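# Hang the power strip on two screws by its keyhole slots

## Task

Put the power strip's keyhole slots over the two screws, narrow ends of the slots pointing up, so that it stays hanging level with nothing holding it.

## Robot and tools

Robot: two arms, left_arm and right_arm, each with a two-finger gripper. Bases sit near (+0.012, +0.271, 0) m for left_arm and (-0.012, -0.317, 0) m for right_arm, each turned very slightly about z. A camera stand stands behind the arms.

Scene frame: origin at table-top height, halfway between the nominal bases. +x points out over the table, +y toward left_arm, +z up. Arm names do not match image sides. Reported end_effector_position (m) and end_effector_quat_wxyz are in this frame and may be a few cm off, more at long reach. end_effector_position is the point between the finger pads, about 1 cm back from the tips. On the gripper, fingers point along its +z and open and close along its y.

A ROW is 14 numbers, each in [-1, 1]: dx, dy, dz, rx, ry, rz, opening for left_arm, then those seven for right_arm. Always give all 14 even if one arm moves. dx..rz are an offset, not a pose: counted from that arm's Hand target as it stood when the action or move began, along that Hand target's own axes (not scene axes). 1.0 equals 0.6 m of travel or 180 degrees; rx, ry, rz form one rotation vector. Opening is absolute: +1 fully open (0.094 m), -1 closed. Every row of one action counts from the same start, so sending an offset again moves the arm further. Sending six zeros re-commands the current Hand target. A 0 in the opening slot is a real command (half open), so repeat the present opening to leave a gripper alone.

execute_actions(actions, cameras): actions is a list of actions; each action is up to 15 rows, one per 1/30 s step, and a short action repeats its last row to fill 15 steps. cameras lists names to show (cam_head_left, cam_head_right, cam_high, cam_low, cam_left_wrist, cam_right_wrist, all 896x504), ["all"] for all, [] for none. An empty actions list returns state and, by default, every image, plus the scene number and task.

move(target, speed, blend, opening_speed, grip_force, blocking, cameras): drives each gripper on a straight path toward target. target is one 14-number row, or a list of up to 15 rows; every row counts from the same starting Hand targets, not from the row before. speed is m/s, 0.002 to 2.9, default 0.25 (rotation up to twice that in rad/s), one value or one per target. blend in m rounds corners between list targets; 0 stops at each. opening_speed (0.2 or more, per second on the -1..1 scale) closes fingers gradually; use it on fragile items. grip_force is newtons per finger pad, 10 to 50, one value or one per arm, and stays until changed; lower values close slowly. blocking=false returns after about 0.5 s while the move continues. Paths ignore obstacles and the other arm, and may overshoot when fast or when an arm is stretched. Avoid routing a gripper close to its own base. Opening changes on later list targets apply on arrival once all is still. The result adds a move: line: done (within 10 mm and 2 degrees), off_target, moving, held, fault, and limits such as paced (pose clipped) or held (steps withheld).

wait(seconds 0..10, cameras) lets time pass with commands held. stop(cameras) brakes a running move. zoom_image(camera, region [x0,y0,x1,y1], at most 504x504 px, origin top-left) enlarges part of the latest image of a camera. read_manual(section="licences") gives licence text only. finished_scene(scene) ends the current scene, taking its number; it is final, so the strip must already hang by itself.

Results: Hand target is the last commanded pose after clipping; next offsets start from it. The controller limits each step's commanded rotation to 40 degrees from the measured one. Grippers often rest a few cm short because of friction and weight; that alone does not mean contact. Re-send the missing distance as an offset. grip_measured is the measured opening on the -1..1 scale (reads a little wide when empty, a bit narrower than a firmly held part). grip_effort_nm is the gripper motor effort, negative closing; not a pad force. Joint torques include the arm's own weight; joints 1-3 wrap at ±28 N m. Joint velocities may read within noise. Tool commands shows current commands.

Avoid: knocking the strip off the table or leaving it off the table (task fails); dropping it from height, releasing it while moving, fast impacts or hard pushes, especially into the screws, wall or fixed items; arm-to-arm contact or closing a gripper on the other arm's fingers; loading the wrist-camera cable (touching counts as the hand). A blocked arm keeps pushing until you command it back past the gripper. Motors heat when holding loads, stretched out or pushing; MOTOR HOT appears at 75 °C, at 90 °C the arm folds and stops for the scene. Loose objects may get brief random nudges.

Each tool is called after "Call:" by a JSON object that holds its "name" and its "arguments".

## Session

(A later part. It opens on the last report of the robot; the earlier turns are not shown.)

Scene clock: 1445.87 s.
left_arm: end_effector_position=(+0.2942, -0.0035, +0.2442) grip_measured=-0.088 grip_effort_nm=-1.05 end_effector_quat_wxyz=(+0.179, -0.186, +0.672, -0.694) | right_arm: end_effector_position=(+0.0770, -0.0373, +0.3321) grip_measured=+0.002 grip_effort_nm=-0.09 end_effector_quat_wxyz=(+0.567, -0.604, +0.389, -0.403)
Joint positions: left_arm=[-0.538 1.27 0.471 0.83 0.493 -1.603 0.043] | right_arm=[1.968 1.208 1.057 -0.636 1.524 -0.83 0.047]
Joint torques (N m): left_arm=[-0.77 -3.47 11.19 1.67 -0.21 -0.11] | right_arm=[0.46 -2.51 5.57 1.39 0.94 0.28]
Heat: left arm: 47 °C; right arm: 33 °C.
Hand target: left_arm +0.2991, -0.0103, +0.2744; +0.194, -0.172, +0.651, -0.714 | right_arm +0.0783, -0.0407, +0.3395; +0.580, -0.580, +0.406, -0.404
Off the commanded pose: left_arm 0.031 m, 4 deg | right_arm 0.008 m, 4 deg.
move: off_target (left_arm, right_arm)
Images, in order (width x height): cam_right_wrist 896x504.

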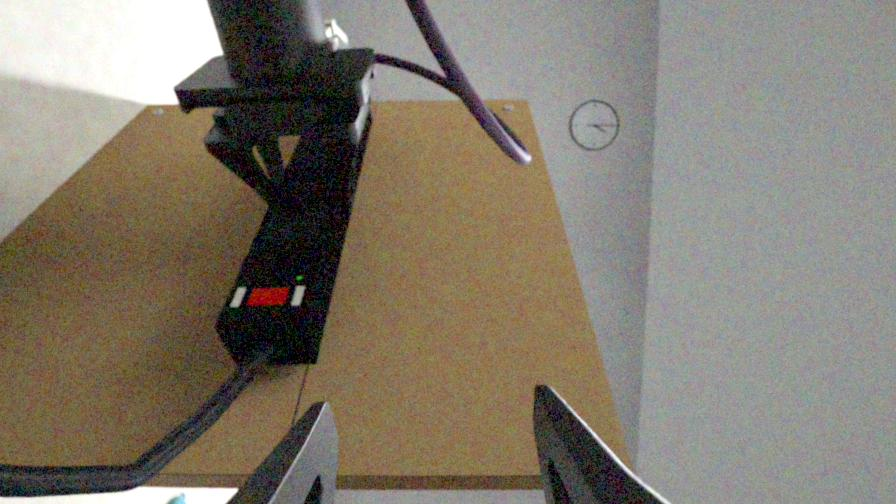

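Call:
{"name": "move", "arguments": {"target": [[0,-0.004,0.015,0,0,0,-0.45,0,0,0,0,0,0,0]], "speed": 0.03}}

Call:
{"name": "move", "arguments": {"target": [[0,-0.004,0.01,0,0,0,-0.45,0,0,0,0,0,0,0]], "speed": 0.03}}

Scene clock: 1451.80 s.
left_arm: end_effector_position=(+0.2952, -0.0053, +0.2466) grip_measured=-0.088 grip_effort_nm=-1.05 end_effector_quat_wxyz=(+0.180, -0.185, +0.671, -0.695) | right_arm: end_effector_position=(+0.0770, -0.0373, +0.3321) grip_measured=+0.002 grip_effort_nm=-0.09 end_effector_quat_wxyz=(+0.567, -0.604, +0.389, -0.403)
Joint positions: left_arm=[-0.543 1.274 0.48 0.83 0.488 -1.603 0.043] | right_arm=[1.968 1.208 1.057 -0.636 1.524 -0.83 0.047]
Joint torques (N m): left_arm=[-1.52 -2.33 12.9 1.58 -0.35 -0.11] | right_arm=[0.51 -2.5 5.61 1.36 0.94 0.25]
Heat: left arm: 47 °C; right arm: 33 °C.
Hand target: left_arm +0.3035, -0.0178, +0.2776; +0.194, -0.172, +0.651, -0.714 | right_arm +0.0783, -0.0407, +0.3395; +0.580, -0.580, +0.406, -0.404
Off the commanded pose: left_arm 0.034 m, 4 deg | right_arm 0.008 m, 4 deg.
move: off_target (left_arm, right_arm)

Scene clock: 1452.80 s.
left_arm: end_effector_position=(+0.2955, -0.0055, +0.2467) grip_measured=-0.088 grip_effort_nm=-1.05 end_effector_quat_wxyz=(+0.180, -0.185, +0.671, -0.695) | right_arm: end_effector_position=(+0.0770, -0.0373, +0.3321) grip_measured=+0.002 grip_effort_nm=-0.09 end_effector_quat_wxyz=(+0.567, -0.604, +0.389, -0.403)
Joint positions: left_arm=[-0.543 1.276 0.481 0.83 0.488 -1.603 0.043] | right_arm=[1.968 1.208 1.057 -0.636 1.524 -0.83 0.047]
Joint torques (N m): left_arm=[-2.28 -1.69 14.38 1.49 -0.46 -0.1] | right_arm=[0.57 -2.56 5.6 1.39 0.92 0.29]
Heat: left arm: 47 °C; right arm: 33 °C.
Hand target: left_arm +0.3064, -0.0228, +0.2805; +0.194, -0.172, +0.651, -0.714 | right_arm +0.0783, -0.0407, +0.3395; +0.580, -0.580, +0.406, -0.404
Off the commanded pose: left_arm 0.039 m, 4 deg | right_arm 0.008 m, 4 deg.
move: off_target (left_arm, right_arm)

Call:
{"name": "move", "arguments": {"target": [[0,0.0,-0.05,0,0,0,-0.45,0,0,0,0,0,0,0],[0,-0.045,-0.05,0,0,0,-0.45,0,0,0,0,0,0,0],[0,-0.045,-0.022,0,0,0,-0.45,0,0,0,0,0,0,0]], "speed": 0.04}}

Call:
{"name": "move", "arguments": {"target": [0,0.085,0,0,0,0,-0.45,0,0,0,0,0,0,0], "speed": 0.02, "cameras": ["cam_right_wrist"]}}

Scene clock: 1485.30 s.
left_arm: end_effector_position=(+0.2952, -0.0038, +0.2739) grip_measured=-0.088 grip_effort_nm=-1.05 end_effector_quat_wxyz=(+0.178, -0.186, +0.673, -0.693) | right_arm: end_effector_position=(+0.0770, -0.0373, +0.3321) grip_measured=+0.002 grip_effort_nm=-0.08 end_effector_quat_wxyz=(+0.567, -0.604, +0.389, -0.403)
Joint positions: left_arm=[-0.537 1.197 0.563 0.663 0.495 -1.603 0.043] | right_arm=[1.968 1.208 1.057 -0.636 1.524 -0.83 0.047]
Joint torques (N m): left_arm=[-0.72 -3.32 11.59 1.69 -0.23 -0.12] | right_arm=[0.36 -2.48 5.56 1.38 0.92 0.27]
Heat: left arm: 51 °C; right arm: 33 °C.
Hand target: left_arm +0.2984, -0.0094, +0.3062; +0.194, -0.172, +0.651, -0.714 | right_arm +0.0783, -0.0407, +0.3395; +0.580, -0.580, +0.406, -0.404
Off the commanded pose: left_arm 0.033 m, 4 deg | right_arm 0.008 m, 4 deg.
move: off_target (left_arm, right_arm)

Scene clock: 1488.43 s.
left_arm: end_effector_position=(+0.2961, -0.0035, +0.2666) grip_measured=-0.088 grip_effort_nm=-1.05 end_effector_quat_wxyz=(-0.194, +0.168, -0.638, +0.726) | right_arm: end_effector_position=(+0.0770, -0.0373, +0.3321) grip_measured=+0.002 grip_effort_nm=-0.09 end_effector_quat_wxyz=(+0.567, -0.604, +0.389, -0.403)
Joint positions: left_arm=[-0.535 1.3 0.472 0.974 0.494 -1.637 0.043] | right_arm=[1.968 1.208 1.057 -0.636 1.524 -0.83 0.047]
Joint torques (N m): left_arm=[-1.44 -0.66 7.6 1.22 -0.33 0.32] | right_arm=[0.51 -2.55 5.64 1.39 0.93 0.24]
Heat: left arm: 50 °C; right arm: 33 °C.
Hand target: left_arm +0.3011, -0.0133, +0.2555; -0.194, +0.172, -0.651, +0.714 | right_arm +0.0783, -0.0407, +0.3395; +0.580, -0.580, +0.406, -0.404
Off the commanded pose: left_arm 0.016 m, 2 deg | right_arm 0.008 m, 4 deg.
move: off_target (left_arm, right_arm)
Images, in order (width x height): cam_right_wrist 896x504.

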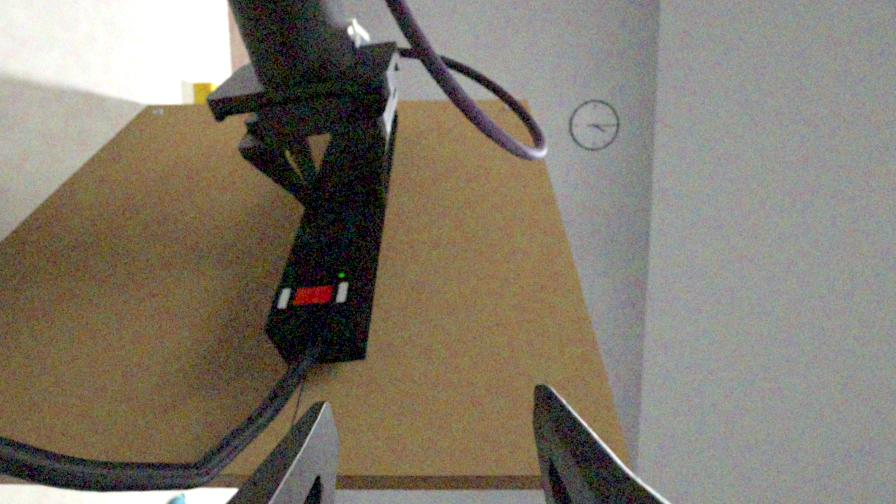

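Call:
{"name": "move", "arguments": {"target": [[0,0.0,-0.035,0,0,0,-0.45,0,0,0,0,0,0,0]], "speed": 0.03}}

Scene clock: 1507.37 s.
left_arm: end_effector_position=(+0.2956, +0.0031, +0.2394) grip_measured=-0.088 grip_effort_nm=-1.05 end_effector_quat_wxyz=(+0.189, -0.184, +0.660, -0.703) | right_arm: end_effector_position=(+0.0770, -0.0373, +0.3321) grip_measured=+0.002 grip_effort_nm=-0.09 end_effector_quat_wxyz=(+0.567, -0.604, +0.389, -0.403)
Joint positions: left_arm=[-0.518 1.3 0.426 0.943 0.5 -1.613 0.043] | right_arm=[1.968 1.208 1.057 -0.636 1.524 -0.83 0.047]
Joint torques (N m): left_arm=[0.49 -6.01 6.45 1.49 0.09 -0.04] | right_arm=[0.46 -2.48 5.65 1.38 0.93 0.27]
Heat: left arm: 46 °C; right arm: 33 °C.
Hand target: left_arm +0.2906, +0.0048, +0.2534; +0.194, -0.172, +0.651, -0.713 | right_arm +0.0783, -0.0407, +0.3395; +0.580, -0.580, +0.406, -0.404
Off the commanded pose: left_arm 0.015 m, 2 deg | right_arm 0.008 m, 4 deg.
move: off_target (left_arm, right_arm)

Call:
{"name": "move", "arguments": {"target": [[0.004,-0.06,0.0,0,0,0,-0.45,0,0,0,0,0,0,0]], "speed": 0.03}}

Call:
{"name": "move", "arguments": {"target": [[0.0,0.0,0.025,0,0,0,-0.45,0,0,0,0,0,0,0]], "speed": 0.03, "cameras": ["cam_right_wrist"]}}

Scene clock: 1513.87 s.
left_arm: end_effector_position=(+0.2878, +0.0078, +0.2516) grip_measured=-0.088 grip_effort_nm=-1.05 end_effector_quat_wxyz=(+0.177, -0.196, +0.673, -0.690) | right_arm: end_effector_position=(+0.0770, -0.0373, +0.3321) grip_measured=+0.002 grip_effort_nm=-0.09 end_effector_quat_wxyz=(+0.567, -0.604, +0.389, -0.403)
Joint positions: left_arm=[-0.518 1.176 0.463 0.731 0.5 -1.612 0.043] | right_arm=[1.968 1.208 1.057 -0.636 1.524 -0.83 0.047]
Joint torques (N m): left_arm=[0.28 -5.71 11.22 1.49 0.09 -0.04] | right_arm=[0.47 -2.48 5.53 1.37 0.95 0.27]
Heat: left arm: 46 °C; right arm: 33 °C.
Hand target: left_arm +0.2867, +0.0064, +0.2893; +0.194, -0.172, +0.651, -0.714 | right_arm +0.0783, -0.0407, +0.3395; +0.580, -0.580, +0.406, -0.404
Off the commanded pose: left_arm 0.038 m, 5 deg | right_arm 0.008 m, 4 deg.
move: off_target (left_arm, right_arm)

Scene clock: 1515.00 s.
left_arm: end_effector_position=(+0.2908, -0.0003, +0.2596) grip_measured=-0.088 grip_effort_nm=-1.05 end_effector_quat_wxyz=(+0.177, -0.189, +0.672, -0.694) | right_arm: end_effector_position=(+0.0770, -0.0373, +0.3321) grip_measured=+0.002 grip_effort_nm=-0.09 end_effector_quat_wxyz=(+0.567, -0.604, +0.389, -0.403)
Joint positions: left_arm=[-0.535 1.202 0.501 0.731 0.494 -1.609 0.043] | right_arm=[1.968 1.208 1.057 -0.636 1.524 -0.83 0.047]
Joint torques (N m): left_arm=[-0.68 -3.26 11.36 1.68 -0.2 -0.04] | right_arm=[0.38 -2.55 5.49 1.38 0.95 0.25]
Heat: left arm: 46 °C; right arm: 33 °C.
Hand target: left_arm +0.2941, -0.0066, +0.2907; +0.194, -0.172, +0.651, -0.714 | right_arm +0.0783, -0.0407, +0.3395; +0.580, -0.580, +0.406, -0.404
Off the commanded pose: left_arm 0.032 m, 4 deg | right_arm 0.008 m, 4 deg.
move: off_target (left_arm, right_arm)
Images, in order (width x height): cam_right_wrist 896x504.

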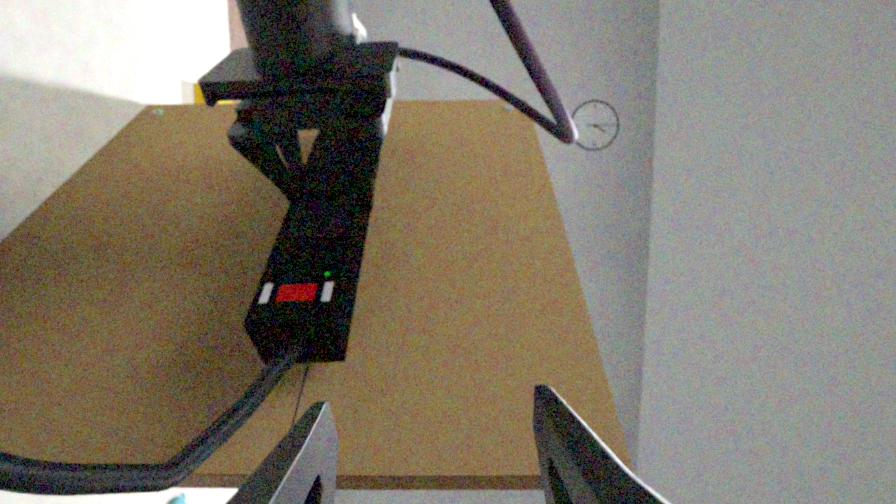

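Call:
{"name": "move", "arguments": {"target": [[0.0,0.012,0.006,0,0,0,-0.45,0,0,0,0,0,0,0]], "speed": 0.03}}

Call:
{"name": "move", "arguments": {"target": [[0.0,0.006,0.006,0,0,0,-0.45,0,0,0,0,0,0,0]], "speed": 0.03}}

Call:
{"name": "move", "arguments": {"target": [[0.0,0.006,0.004,0,0,0,-0.45,0,0,0,0,0,0,0]], "speed": 0.03}}

Scene clock: 1521.40 s.
left_arm: end_effector_position=(+0.2934, -0.0042, +0.2485) grip_measured=-0.088 grip_effort_nm=-1.05 end_effector_quat_wxyz=(+0.170, -0.196, +0.680, -0.686) | right_arm: end_effector_position=(+0.0770, -0.0373, +0.3321) grip_measured=+0.002 grip_effort_nm=-0.09 end_effector_quat_wxyz=(+0.567, -0.604, +0.389, -0.403)
Joint positions: left_arm=[-0.544 1.233 0.501 0.731 0.484 -1.608 0.043] | right_arm=[1.968 1.208 1.057 -0.636 1.524 -0.83 0.047]
Joint torques (N m): left_arm=[-0.76 -3.38 10.43 2.13 -0.16 -0.06] | right_arm=[0.5 -2.51 5.7 1.37 0.96 0.26]
Heat: left arm: 46 °C; right arm: 33 °C.
Hand target: left_arm +0.2963, -0.0102, +0.2838; +0.194, -0.172, +0.651, -0.713 | right_arm +0.0783, -0.0407, +0.3395; +0.580, -0.580, +0.406, -0.404
Off the commanded pose: left_arm 0.036 m, 6 deg | right_arm 0.008 m, 4 deg.
move: off_target (left_arm, right_arm)

Scene clock: 1522.40 s.
left_arm: end_effector_position=(+0.2940, -0.0060, +0.2440) grip_measured=-0.088 grip_effort_nm=-1.05 end_effector_quat_wxyz=(+0.167, -0.199, +0.683, -0.683) | right_arm: end_effector_position=(+0.0770, -0.0373, +0.3321) grip_measured=+0.002 grip_effort_nm=-0.09 end_effector_quat_wxyz=(+0.567, -0.604, +0.389, -0.403)
Joint positions: left_arm=[-0.549 1.245 0.501 0.731 0.48 -1.608 0.043] | right_arm=[1.968 1.208 1.057 -0.636 1.524 -0.83 0.047]
Joint torques (N m): left_arm=[-0.99 -2.96 10.44 2.38 -0.2 -0.06] | right_arm=[0.38 -2.41 5.7 1.35 0.94 0.27]
Heat: left arm: 46 °C; right arm: 33 °C.
Hand target: left_arm +0.2983, -0.0136, +0.2806; +0.194, -0.172, +0.651, -0.713 | right_arm +0.0783, -0.0407, +0.3395; +0.580, -0.580, +0.406, -0.404
Off the commanded pose: left_arm 0.038 m, 7 deg | right_arm 0.008 m, 4 deg.
move: off_target (left_arm, right_arm)

Scene clock: 1523.40 s.
left_arm: end_effector_position=(+0.2943, -0.0062, +0.2441) grip_measured=-0.088 grip_effort_nm=-1.05 end_effector_quat_wxyz=(+0.168, -0.198, +0.682, -0.683) | right_arm: end_effector_position=(+0.0770, -0.0373, +0.3321) grip_measured=+0.002 grip_effort_nm=-0.09 end_effector_quat_wxyz=(+0.567, -0.604, +0.389, -0.403)
Joint positions: left_arm=[-0.549 1.248 0.501 0.736 0.481 -1.608 0.043] | right_arm=[1.968 1.208 1.057 -0.636 1.524 -0.83 0.047]
Joint torques (N m): left_arm=[-1.37 -1.88 10.26 2.5 -0.29 -0.04] | right_arm=[0.5 -2.48 5.7 1.37 0.95 0.28]
Heat: left arm: 46 °C; right arm: 33 °C.
Hand target: left_arm +0.2997, -0.0159, +0.2772; +0.194, -0.172, +0.651, -0.713 | right_arm +0.0783, -0.0407, +0.3395; +0.580, -0.580, +0.406, -0.404
Off the commanded pose: left_arm 0.035 m, 7 deg | right_arm 0.008 m, 4 deg.
move: off_target (left_arm, right_arm)

Call:
{"name": "move", "arguments": {"target": [[0.01,0,0,0,0,0,-0.45,0,0,0,0,0,0,0]], "speed": 0.015}}

Call:
{"name": "move", "arguments": {"target": [[0.01,0,0,0,0,0,-0.45,0,0,0,0,0,0,0]], "speed": 0.015}}

Call:
{"name": "move", "arguments": {"target": [[0.01,0,0,0,0,0,-0.45,0,0,0,0,0,0,0]], "speed": 0.015, "cameras": ["cam_right_wrist"]}}

Scene clock: 1529.83 s.
left_arm: end_effector_position=(+0.2943, -0.0062, +0.2441) grip_measured=-0.088 grip_effort_nm=-1.05 end_effector_quat_wxyz=(+0.168, -0.198, +0.682, -0.683) | right_arm: end_effector_position=(+0.0770, -0.0373, +0.3321) grip_measured=+0.002 grip_effort_nm=-0.09 end_effector_quat_wxyz=(+0.567, -0.604, +0.389, -0.403)
Joint positions: left_arm=[-0.549 1.248 0.501 0.736 0.48 -1.608 0.043] | right_arm=[1.968 1.208 1.057 -0.636 1.524 -0.83 0.047]
Joint torques (N m): left_arm=[-2.93 -2.69 9.63 2.46 -0.52 0] | right_arm=[0.44 -2.52 5.7 1.38 0.94 0.25]
Heat: left arm: 47 °C; right arm: 33 °C.
Hand target: left_arm +0.2944, -0.0189, +0.2772; +0.194, -0.172, +0.651, -0.713 | right_arm +0.0783, -0.0407, +0.3395; +0.580, -0.580, +0.406, -0.404
Off the commanded pose: left_arm 0.035 m, 7 deg | right_arm 0.008 m, 4 deg.
move: off_target (left_arm, right_arm)

Scene clock: 1530.83 s.
left_arm: end_effector_position=(+0.2942, -0.0065, +0.2442) grip_measured=-0.088 grip_effort_nm=-1.05 end_effector_quat_wxyz=(+0.174, -0.204, +0.680, -0.682) | right_arm: end_effector_position=(+0.0770, -0.0373, +0.3321) grip_measured=+0.002 grip_effort_nm=-0.09 end_effector_quat_wxyz=(+0.567, -0.604, +0.389, -0.403)
Joint positions: left_arm=[-0.563 1.242 0.497 0.736 0.449 -1.607 0.043] | right_arm=[1.968 1.208 1.057 -0.636 1.524 -0.83 0.047]
Joint torques (N m): left_arm=[-3.64 -3.17 9.44 2.4 -0.43 -0.02] | right_arm=[0.57 -2.51 5.71 1.39 0.94 0.27]
Heat: left arm: 47 °C; right arm: 33 °C.
Hand target: left_arm +0.2893, -0.0219, +0.2771; +0.194, -0.172, +0.651, -0.713 | right_arm +0.0783, -0.0407, +0.3395; +0.580, -0.580, +0.406, -0.404
Off the commanded pose: left_arm 0.037 m, 7 deg | right_arm 0.008 m, 4 deg.
move: off_target (left_arm, right_arm)

Scene clock: 1531.90 s.
left_arm: end_effector_position=(+0.2936, -0.0072, +0.2441) grip_measured=-0.088 grip_effort_nm=-1.05 end_effector_quat_wxyz=(+0.184, -0.212, +0.677, -0.680) | right_arm: end_effector_position=(+0.0770, -0.0373, +0.3321) grip_measured=+0.002 grip_effort_nm=-0.09 end_effector_quat_wxyz=(+0.567, -0.604, +0.389, -0.403)
Joint positions: left_arm=[-0.586 1.233 0.489 0.736 0.4 -1.607 0.043] | right_arm=[1.968 1.208 1.057 -0.636 1.524 -0.83 0.047]
Joint torques (N m): left_arm=[-3.75 -3.07 9.43 2.38 -0.13 0.05] | right_arm=[0.54 -2.51 5.57 1.4 0.97 0.28]
Heat: left arm: 47 °C; right arm: 33 °C.
Hand target: left_arm +0.2841, -0.0249, +0.2771; +0.194, -0.172, +0.651, -0.713 | right_arm +0.0783, -0.0407, +0.3395; +0.580, -0.580, +0.406, -0.404
Off the commanded pose: left_arm 0.039 m, 7 deg | right_arm 0.008 m, 4 deg.
move: off_target (left_arm, right_arm)
Images, in order (width x height): cam_right_wrist 896x504.

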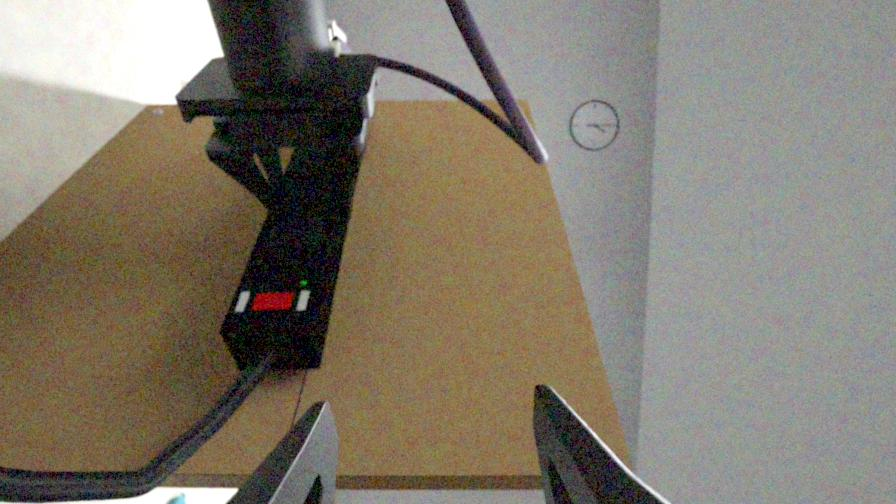

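Call:
{"name": "execute_actions", "arguments": {"actions": [], "cameras": ["cam_right_wrist","cam_left_wrist"]}}

Scene clock: 1560.73 s.
left_arm: end_effector_position=(+0.2936, -0.0072, +0.2441) grip_measured=-0.088 grip_effort_nm=-1.05 end_effector_quat_wxyz=(+0.184, -0.212, +0.677, -0.680) | right_arm: end_effector_position=(+0.0770, -0.0373, +0.3321) grip_measured=+0.002 grip_effort_nm=-0.09 end_effector_quat_wxyz=(+0.567, -0.604, +0.389, -0.403)
Joint positions: left_arm=[-0.586 1.233 0.489 0.736 0.4 -1.607 0.043] | right_arm=[1.968 1.208 1.057 -0.636 1.524 -0.83 0.047]
Joint velocities: within noise
Joint torques (N m): left_arm=[-3.74 -3.03 9.47 2.39 -0.13 0.04] | right_arm=[0.47 -2.41 5.57 1.39 0.91 0.26]
Heat: left arm: 51 °C; right arm: 33 °C.
Hand target: left_arm +0.2841, -0.0249, +0.2771; +0.194, -0.172, +0.651, -0.713 | right_arm +0.0783, -0.0407, +0.3395; +0.580, -0.580, +0.406, -0.404
Tool commands: left_gripper/opening=-0.45 right_gripper/opening=+0.0
Off the commanded pose: left_arm 0.039 m, 7 deg | right_arm 0.008 m, 4 deg.
Images, in order (width x height): cam_left_wrist 896x504, cam_right_wrist 896x504.

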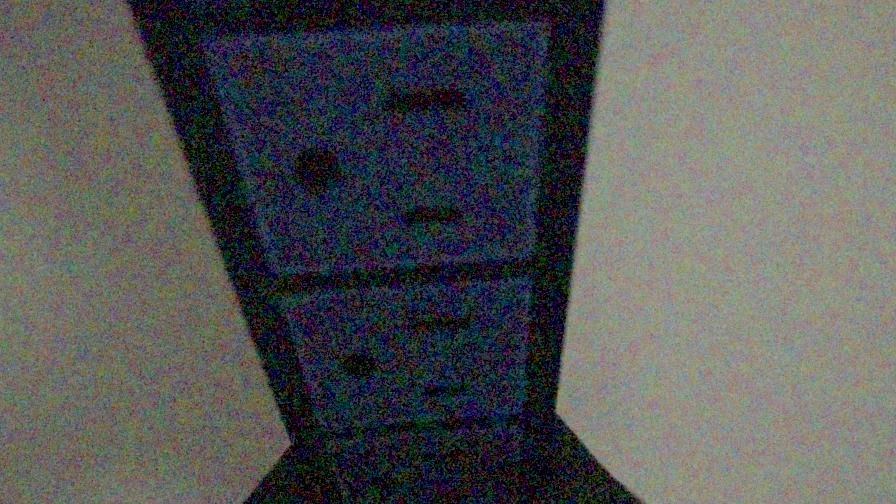

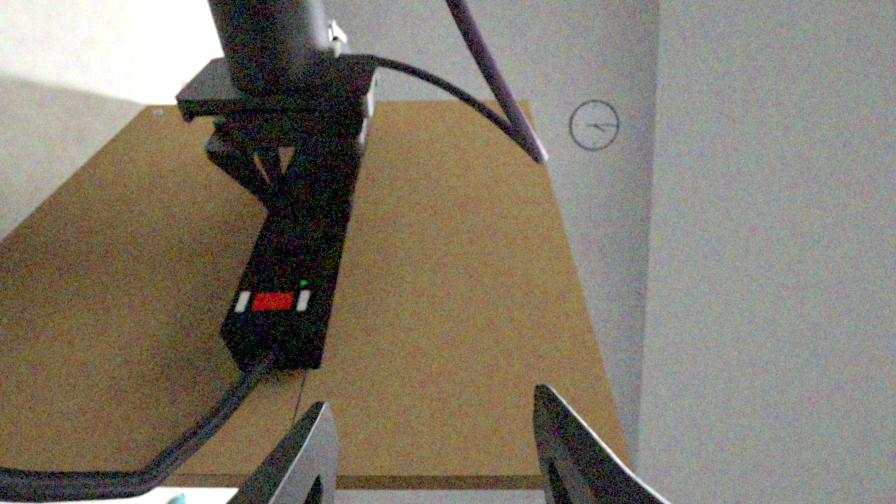

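Call:
{"name": "zoom_image", "arguments": {"camera": "cam_right_wrist", "region": [170, 60, 470, 400]}}

Scaled by 1.482.

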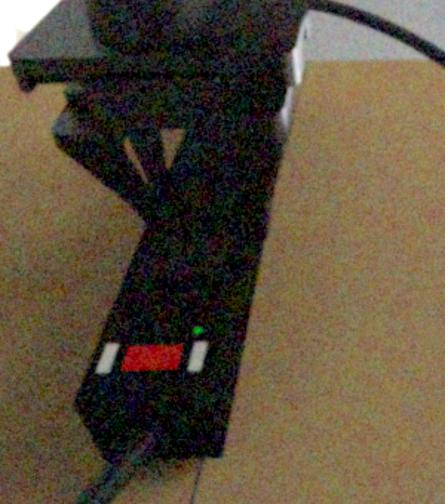

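Call:
{"name": "move", "arguments": {"target": [0,0,0,0,0,0.014,-0.45,0,0,0,0,0,0,0], "speed": 0.05, "cameras": ["cam_right_wrist"]}}

Call:
{"name": "move", "arguments": {"target": [0,0,0,0,0,0.01,-0.45,0,0,0,0,0,0,0], "speed": 0.05, "cameras": ["cam_right_wrist"]}}

Scene clock: 1577.63 s.
left_arm: end_effector_position=(+0.2928, -0.0076, +0.2440) grip_measured=-0.088 grip_effort_nm=-1.05 end_effector_quat_wxyz=(+0.188, -0.208, +0.679, -0.679) | right_arm: end_effector_position=(+0.0770, -0.0373, +0.3321) grip_measured=+0.002 grip_effort_nm=-0.09 end_effector_quat_wxyz=(+0.567, -0.604, +0.389, -0.403)
Joint positions: left_arm=[-0.589 1.231 0.488 0.736 0.398 -1.595 0.043] | right_arm=[1.968 1.208 1.057 -0.636 1.524 -0.83 0.047]
Joint torques (N m): left_arm=[-3.6 -3.06 9.46 2.37 -0.14 0.41] | right_arm=[0.36 -2.41 5.6 1.39 0.93 0.26]
Heat: left arm: 51 °C; right arm: 33 °C.
Hand target: left_arm +0.2841, -0.0249, +0.2771; +0.209, -0.157, +0.655, -0.709 | right_arm +0.0783, -0.0407, +0.3395; +0.580, -0.580, +0.406, -0.404
Off the commanded pose: left_arm 0.038 m, 8 deg | right_arm 0.008 m, 4 deg.
move: off_target (left_arm, right_arm)
Images, in order (width x height): cam_right_wrist 896x504.

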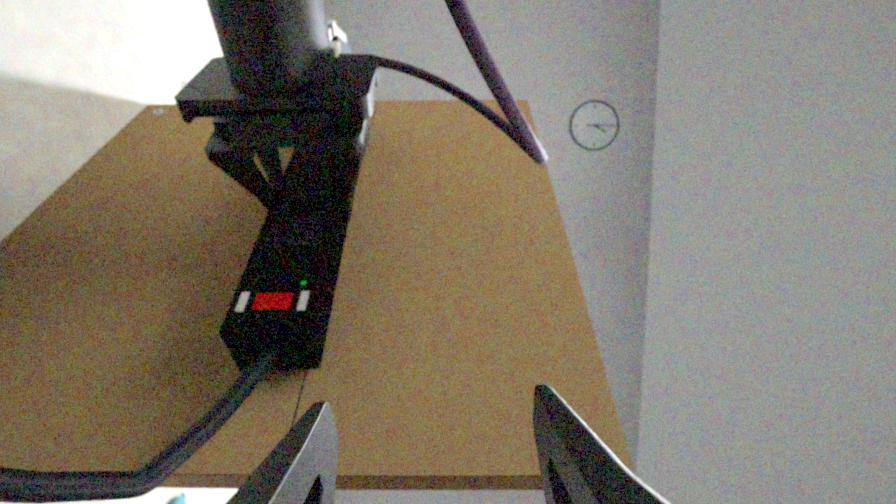

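Scene clock: 1578.63 s.
left_arm: end_effector_position=(+0.2927, -0.0078, +0.2439) grip_measured=-0.088 grip_effort_nm=-1.05 end_effector_quat_wxyz=(+0.193, -0.203, +0.680, -0.678) | right_arm: end_effector_position=(+0.0770, -0.0373, +0.3321) grip_measured=+0.002 grip_effort_nm=-0.09 end_effector_quat_wxyz=(+0.567, -0.604, +0.389, -0.403)
Joint positions: left_arm=[-0.59 1.231 0.488 0.736 0.395 -1.581 0.043] | right_arm=[1.968 1.208 1.057 -0.636 1.524 -0.83 0.047]
Joint torques (N m): left_arm=[-3.49 -3.03 9.61 2.34 -0.11 0.63] | right_arm=[0.47 -2.43 5.65 1.42 0.95 0.26]
Heat: left arm: 51 °C; right arm: 33 °C.
Hand target: left_arm +0.2840, -0.0249, +0.2771; +0.221, -0.147, +0.657, -0.706 | right_arm +0.0783, -0.0407, +0.3395; +0.580, -0.580, +0.406, -0.404
Off the commanded pose: left_arm 0.038 m, 8 deg | right_arm 0.008 m, 4 deg.
move: off_target (left_arm, right_arm)
Images, in order (width x height): cam_right_wrist 896x504.

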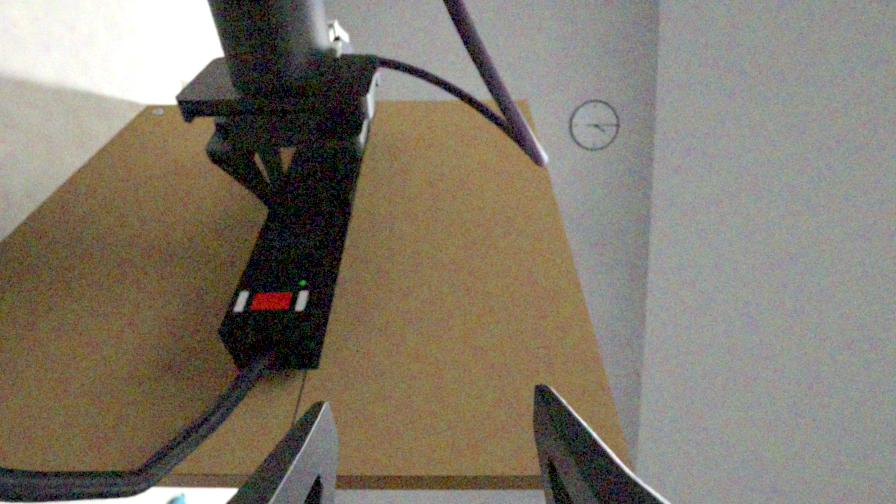

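Call:
{"name": "move", "arguments": {"target": [0,0,0,0,0,0.008,-0.45,0,0,0,0,0,0,0], "speed": 0.05, "cameras": ["cam_right_wrist"]}}

Call:
{"name": "zoom_image", "arguments": {"camera": "cam_right_wrist", "region": [170, 60, 470, 400]}}

Scene clock: 1584.87 s.
left_arm: end_effector_position=(+0.2931, -0.0073, +0.2452) grip_measured=-0.088 grip_effort_nm=-1.05 end_effector_quat_wxyz=(+0.204, -0.194, +0.681, -0.676) | right_arm: end_effector_position=(+0.0770, -0.0373, +0.3321) grip_measured=+0.002 grip_effort_nm=-0.08 end_effector_quat_wxyz=(+0.567, -0.604, +0.389, -0.403)
Joint positions: left_arm=[-0.59 1.23 0.488 0.739 0.392 -1.553 0.043] | right_arm=[1.968 1.208 1.057 -0.636 1.524 -0.83 0.047]
Joint torques (N m): left_arm=[-3.45 -2.88 9.52 2.33 -0.07 0.64] | right_arm=[0.46 -2.51 5.6 1.4 0.94 0.26]
Heat: left arm: 52 °C; right arm: 33 °C.
Hand target: left_arm +0.2841, -0.0249, +0.2771; +0.229, -0.139, +0.659, -0.703 | right_arm +0.0783, -0.0407, +0.3395; +0.580, -0.580, +0.406, -0.404
Off the commanded pose: left_arm 0.037 m, 8 deg | right_arm 0.008 m, 4 deg.
move: off_target (left_arm, right_arm)
Images, in order (width x height): cam_right_wrist 896x504.

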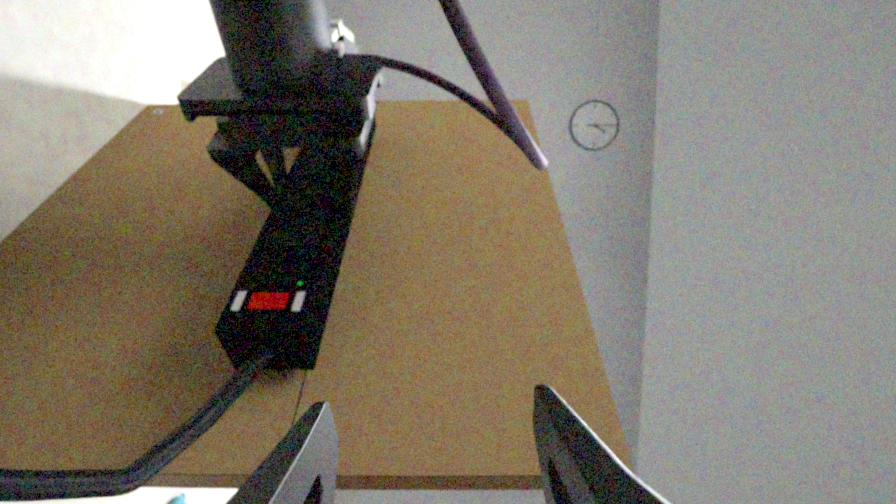

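Scaled by 1.482.

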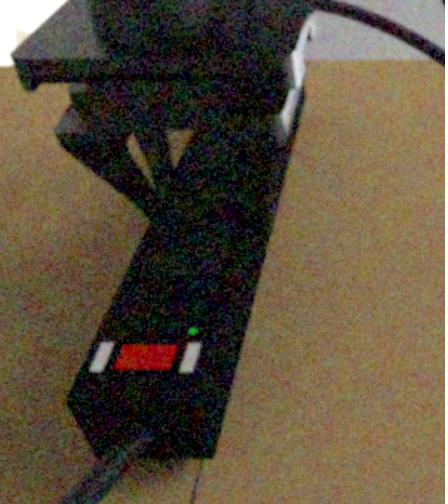

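Call:
{"name": "move", "arguments": {"target": [[0,-0.008,0,0,0,0,-0.45,0,0,0,0,0,0,0],[0,-0.016,0,0,0,0,-0.45,0,0,0,0,0,0,0]], "speed": 0.03, "cameras": ["cam_right_wrist"]}}

Scene clock: 1594.90 s.
left_arm: end_effector_position=(+0.2927, -0.0075, +0.2475) grip_measured=-0.088 grip_effort_nm=-1.05 end_effector_quat_wxyz=(+0.218, -0.185, +0.682, -0.673) | right_arm: end_effector_position=(+0.0770, -0.0373, +0.3321) grip_measured=+0.002 grip_effort_nm=-0.09 end_effector_quat_wxyz=(+0.567, -0.604, +0.389, -0.403)
Joint positions: left_arm=[-0.598 1.224 0.488 0.739 0.376 -1.523 0.043] | right_arm=[1.968 1.208 1.057 -0.636 1.524 -0.83 0.047]
Joint torques (N m): left_arm=[-3.14 -4.34 11.26 1.86 0.09 0.23] | right_arm=[0.54 -2.55 5.7 1.36 0.93 0.24]
Heat: left arm: 51 °C; right arm: 33 °C.
Hand target: left_arm +0.2827, -0.0247, +0.2866; +0.229, -0.139, +0.659, -0.703 | right_arm +0.0783, -0.0407, +0.3395; +0.580, -0.580, +0.406, -0.404
Off the commanded pose: left_arm 0.044 m, 7 deg | right_arm 0.008 m, 4 deg.
move: off_target (left_arm, right_arm)
Images, in order (width x height): cam_right_wrist 896x504.

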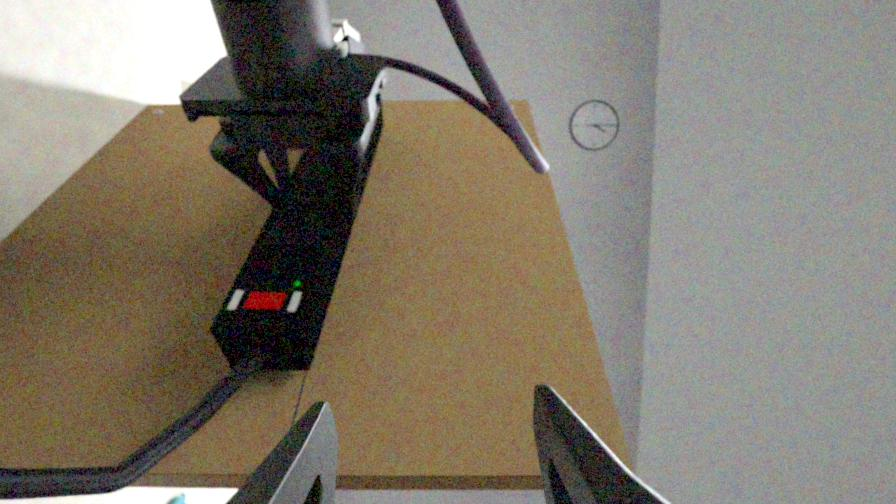

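Call:
{"name": "move", "arguments": {"target": [[0,0.006,0,0,0,-0.02,-0.45,0,0,0,0,0,0,0]], "speed": 0.04, "cameras": ["cam_right_wrist"]}}

Call:
{"name": "zoom_image", "arguments": {"camera": "cam_right_wrist", "region": [170, 60, 470, 400]}}

Scene clock: 1600.63 s.
left_arm: end_effector_position=(+0.2929, -0.0074, +0.2475) grip_measured=-0.088 grip_effort_nm=-1.05 end_effector_quat_wxyz=(+0.216, -0.188, +0.681, -0.674) | right_arm: end_effector_position=(+0.0770, -0.0373, +0.3321) grip_measured=+0.002 grip_effort_nm=-0.09 end_effector_quat_wxyz=(+0.567, -0.604, +0.389, -0.403)
Joint positions: left_arm=[-0.598 1.224 0.488 0.739 0.375 -1.531 0.043] | right_arm=[1.968 1.208 1.057 -0.636 1.524 -0.83 0.047]
Joint torques (N m): left_arm=[-2.85 -3.55 10.8 2 0.14 -0.4] | right_arm=[0.34 -2.55 5.61 1.4 0.93 0.23]
Heat: left arm: 50 °C; right arm: 33 °C.
Hand target: left_arm +0.2833, -0.0248, +0.2830; +0.207, -0.160, +0.654, -0.710 | right_arm +0.0783, -0.0407, +0.3395; +0.580, -0.580, +0.406, -0.404
Off the commanded pose: left_arm 0.041 m, 6 deg | right_arm 0.008 m, 4 deg.
move: off_target (left_arm, right_arm)
Images, in order (width x height): cam_right_wrist 896x504.

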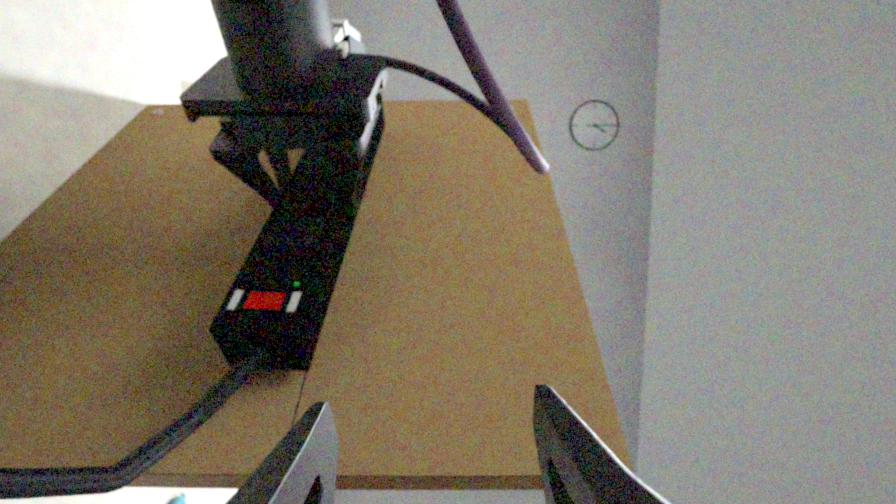

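Scaled by 1.482.

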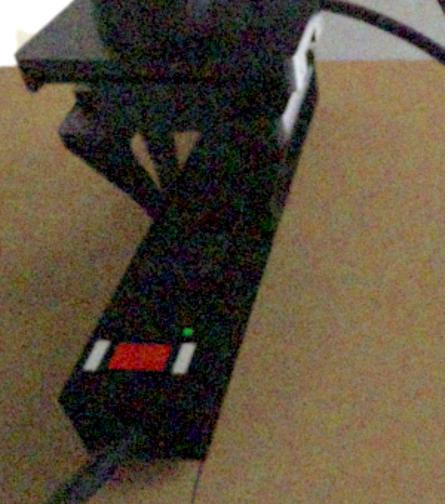

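Call:
{"name": "move", "arguments": {"target": [[0,0,0,0,0,-0.012,-0.45,0,0,0,0,0,0,0]], "speed": 0.04, "cameras": ["cam_right_wrist"]}}

Call:
{"name": "zoom_image", "arguments": {"camera": "cam_right_wrist", "region": [170, 60, 470, 400]}}

Scene clock: 1605.27 s.
left_arm: end_effector_position=(+0.2929, -0.0074, +0.2475) grip_measured=-0.088 grip_effort_nm=-1.05 end_effector_quat_wxyz=(+0.210, -0.195, +0.679, -0.676) | right_arm: end_effector_position=(+0.0770, -0.0373, +0.3321) grip_measured=+0.002 grip_effort_nm=-0.09 end_effector_quat_wxyz=(+0.567, -0.604, +0.389, -0.403)
Joint positions: left_arm=[-0.598 1.224 0.488 0.739 0.375 -1.55 0.043] | right_arm=[1.968 1.208 1.057 -0.636 1.524 -0.83 0.047]
Joint torques (N m): left_arm=[-2.81 -3.51 10.8 1.96 0.19 -0.61] | right_arm=[0.53 -2.51 5.65 1.38 0.93 0.26]
Heat: left arm: 50 °C; right arm: 33 °C.
Hand target: left_arm +0.2832, -0.0248, +0.2830; +0.194, -0.172, +0.651, -0.713 | right_arm +0.0783, -0.0407, +0.3395; +0.580, -0.580, +0.406, -0.404
Off the commanded pose: left_arm 0.041 m, 6 deg | right_arm 0.008 m, 4 deg.
move: off_target (left_arm, right_arm)
Images, in order (width x height): cam_right_wrist 896x504.

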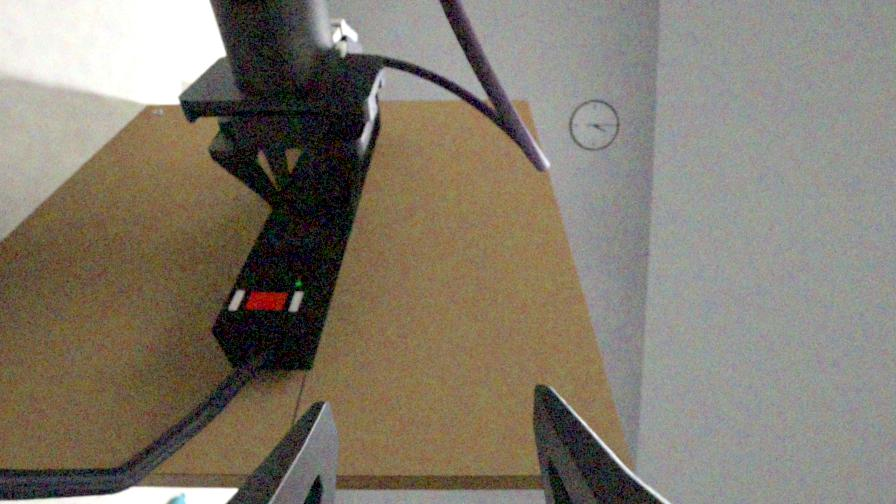

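Scaled by 1.482.

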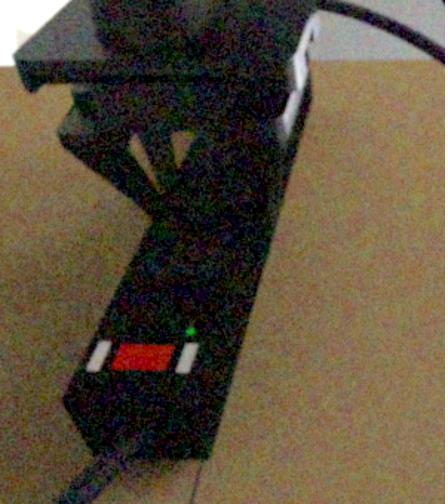

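Call:
{"name": "move", "arguments": {"target": [[0,0,-0.018,0,0,0,-0.45,0,0,0,0,0,0,0],[0,-0.008,-0.018,0,0,0.0,-0.45,0,0,0,0,0,0,0],[0,-0.008,-0.004,0,0,0.0,-0.45,0,0,0,0,0,0,0]], "speed": 0.04, "cameras": ["cam_right_wrist"]}}

Call:
{"name": "zoom_image", "arguments": {"camera": "cam_right_wrist", "region": [170, 60, 470, 400]}}

Scene clock: 1614.70 s.
left_arm: end_effector_position=(+0.2873, -0.0101, +0.2529) grip_measured=-0.088 grip_effort_nm=-1.05 end_effector_quat_wxyz=(+0.198, -0.196, +0.673, -0.685) | right_arm: end_effector_position=(+0.0770, -0.0373, +0.3321) grip_measured=+0.002 grip_effort_nm=-0.09 end_effector_quat_wxyz=(+0.567, -0.604, +0.389, -0.403)
Joint positions: left_arm=[-0.612 1.208 0.488 0.738 0.376 -1.579 0.043] | right_arm=[1.968 1.208 1.057 -0.636 1.524 -0.83 0.047]
Joint torques (N m): left_arm=[-1.48 -3.84 11.38 1.73 0.2 -0.27] | right_arm=[0.55 -2.45 5.74 1.39 0.91 0.27]
Heat: left arm: 49 °C; right arm: 33 °C.
Hand target: left_arm +0.2818, -0.0223, +0.2876; +0.194, -0.172, +0.651, -0.714 | right_arm +0.0783, -0.0407, +0.3395; +0.580, -0.580, +0.406, -0.404
Off the commanded pose: left_arm 0.037 m, 5 deg | right_arm 0.008 m, 4 deg.
move: off_target (left_arm, right_arm)
Images, in order (width x height): cam_right_wrist 896x504.

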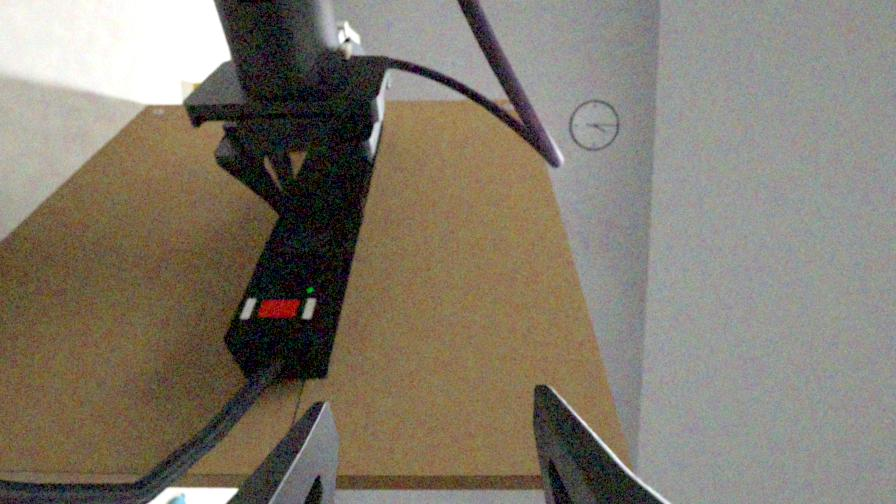

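Scaled by 1.482.

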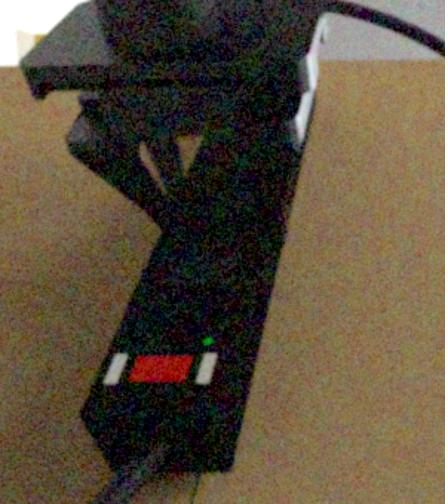

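Call:
{"name": "move", "arguments": {"target": [[-0.02,0.0,-0.014,0,0,0,-0.45,0,0,0,0,0,0,0],[-0.02,0.008,-0.014,0,0,0,-0.45,0,0,0,0,0,0,0],[-0.018,0.008,0.004,0,0,0.0,-0.45,0,0,0,0,0,0,0]], "speed": 0.04, "cameras": ["cam_right_wrist"]}}

Call:
{"name": "zoom_image", "arguments": {"camera": "cam_right_wrist", "region": [170, 60, 470, 400]}}

Scene clock: 1623.83 s.
left_arm: end_effector_position=(+0.2913, -0.0083, +0.2485) grip_measured=-0.088 grip_effort_nm=-1.05 end_effector_quat_wxyz=(+0.187, -0.193, +0.679, -0.683) | right_arm: end_effector_position=(+0.0770, -0.0373, +0.3321) grip_measured=+0.002 grip_effort_nm=-0.09 end_effector_quat_wxyz=(+0.567, -0.604, +0.389, -0.403)
Joint positions: left_arm=[-0.58 1.23 0.495 0.738 0.429 -1.581 0.043] | right_arm=[1.968 1.208 1.057 -0.636 1.524 -0.83 0.047]
Joint torques (N m): left_arm=[-1.1 -2.58 11.22 2.11 0.02 -0.31] | right_arm=[0.42 -2.5 5.71 1.38 0.96 0.24]
Heat: left arm: 49 °C; right arm: 33 °C.
Hand target: left_arm +0.2925, -0.0194, +0.2831; +0.194, -0.172, +0.651, -0.714 | right_arm +0.0783, -0.0407, +0.3395; +0.580, -0.580, +0.406, -0.404
Off the commanded pose: left_arm 0.036 m, 5 deg | right_arm 0.008 m, 4 deg.
move: off_target (left_arm, right_arm)
Images, in order (width x height): cam_right_wrist 896x504.

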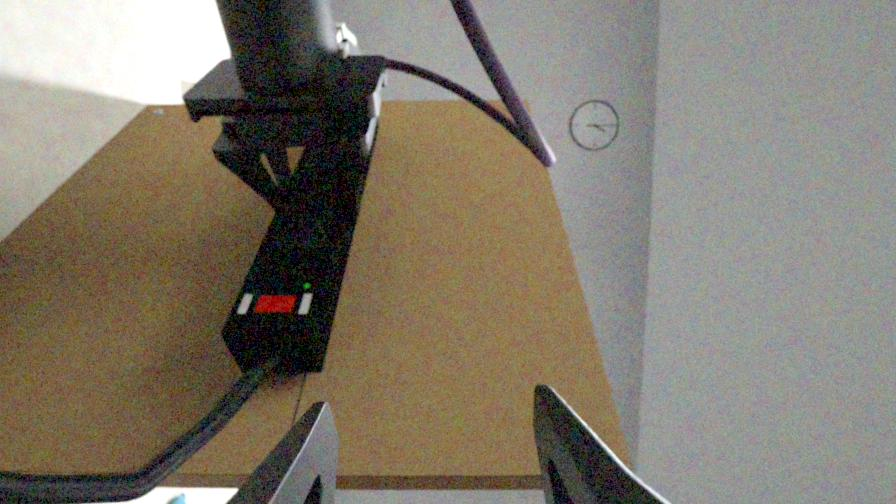

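Scaled by 1.482.

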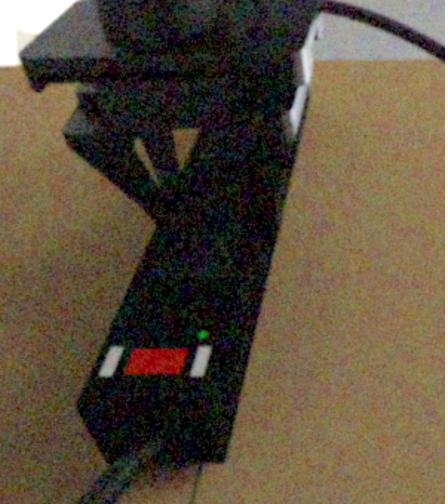

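Call:
{"name": "move", "arguments": {"target": [[-0.004,0.006,0,0,0,0,-0.45,0,0,0,0,0,0,0],[-0.006,0.012,0,0,0,0.0,-0.45,0,0,0,0,0,0,0]], "speed": 0.02, "cameras": ["cam_right_wrist"]}}

Call:
{"name": "zoom_image", "arguments": {"camera": "cam_right_wrist", "region": [170, 60, 470, 400]}}

Scene clock: 1630.10 s.
left_arm: end_effector_position=(+0.2933, -0.0079, +0.2487) grip_measured=-0.088 grip_effort_nm=-1.05 end_effector_quat_wxyz=(+0.189, -0.191, +0.677, -0.685) | right_arm: end_effector_position=(+0.0770, -0.0373, +0.3321) grip_measured=+0.002 grip_effort_nm=-0.09 end_effector_quat_wxyz=(+0.567, -0.604, +0.389, -0.403)
Joint positions: left_arm=[-0.572 1.242 0.495 0.758 0.438 -1.581 0.043] | right_arm=[1.968 1.208 1.057 -0.636 1.524 -0.83 0.047]
Joint torques (N m): left_arm=[-0.77 -1.39 10.28 2.34 0.05 -0.31] | right_arm=[0.44 -2.55 5.81 1.38 0.95 0.27]
Heat: left arm: 49 °C; right arm: 33 °C.
Hand target: left_arm +0.2961, -0.0181, +0.2760; +0.194, -0.172, +0.651, -0.714 | right_arm +0.0783, -0.0407, +0.3395; +0.580, -0.580, +0.406, -0.404
Off the commanded pose: left_arm 0.029 m, 5 deg | right_arm 0.008 m, 4 deg.
move: off_target (left_arm, right_arm)
Images, in order (width x height): cam_right_wrist 896x504.

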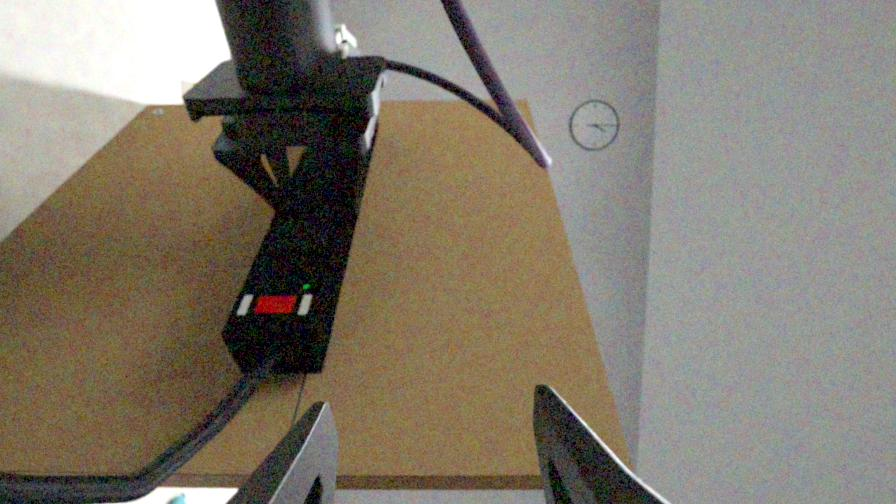

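Scaled by 1.482.

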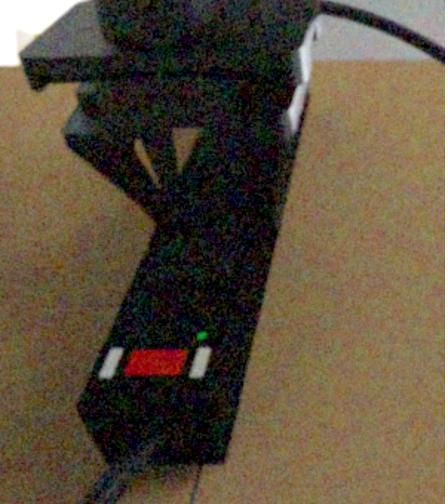

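Call:
{"name": "move", "arguments": {"target": [[0,0.008,0,0,0,0,-0.45,0,0,0,0,0,0,0],[0,0.014,0,0,0,0.0,-0.45,0,0,0,0,0,0,0]], "speed": 0.02, "cameras": ["cam_right_wrist"]}}

Call:
{"name": "zoom_image", "arguments": {"camera": "cam_right_wrist", "region": [170, 60, 470, 400]}}

Scene clock: 1638.73 s.
left_arm: end_effector_position=(+0.2931, -0.0084, +0.2483) grip_measured=-0.088 grip_effort_nm=-1.05 end_effector_quat_wxyz=(+0.188, -0.185, +0.672, -0.692) | right_arm: end_effector_position=(+0.0770, -0.0373, +0.3321) grip_measured=+0.002 grip_effort_nm=-0.09 end_effector_quat_wxyz=(+0.567, -0.604, +0.389, -0.403)
Joint positions: left_arm=[-0.567 1.262 0.483 0.812 0.452 -1.588 0.043] | right_arm=[1.968 1.208 1.057 -0.636 1.524 -0.83 0.047]
Joint torques (N m): left_arm=[-1.35 -0.85 9.57 2.21 -0.15 -0.25] | right_arm=[0.47 -2.51 5.55 1.38 0.92 0.25]
Heat: left arm: 50 °C; right arm: 33 °C.
Hand target: left_arm +0.2965, -0.0188, +0.2676; +0.194, -0.172, +0.651, -0.714 | right_arm +0.0783, -0.0407, +0.3395; +0.580, -0.580, +0.406, -0.404
Off the commanded pose: left_arm 0.022 m, 4 deg | right_arm 0.008 m, 4 deg.
move: off_target (left_arm, right_arm)
Images, in order (width x height): cam_right_wrist 896x504.

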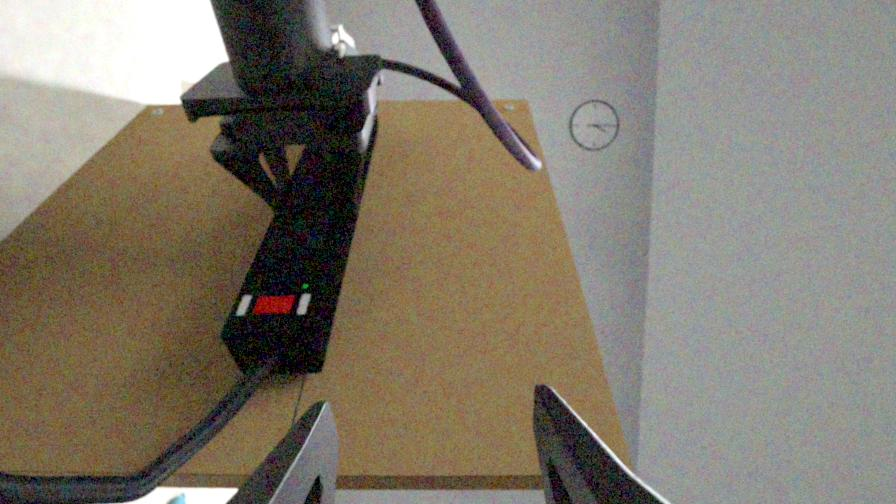

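Scaled by 1.482.

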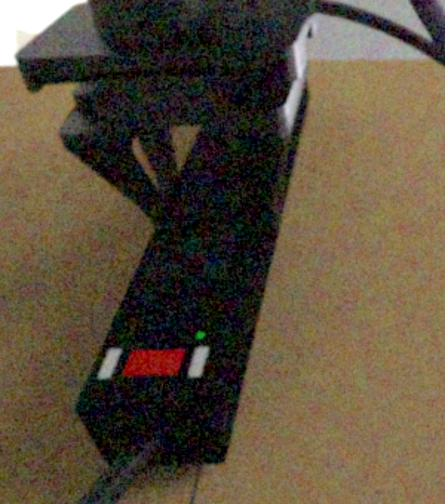

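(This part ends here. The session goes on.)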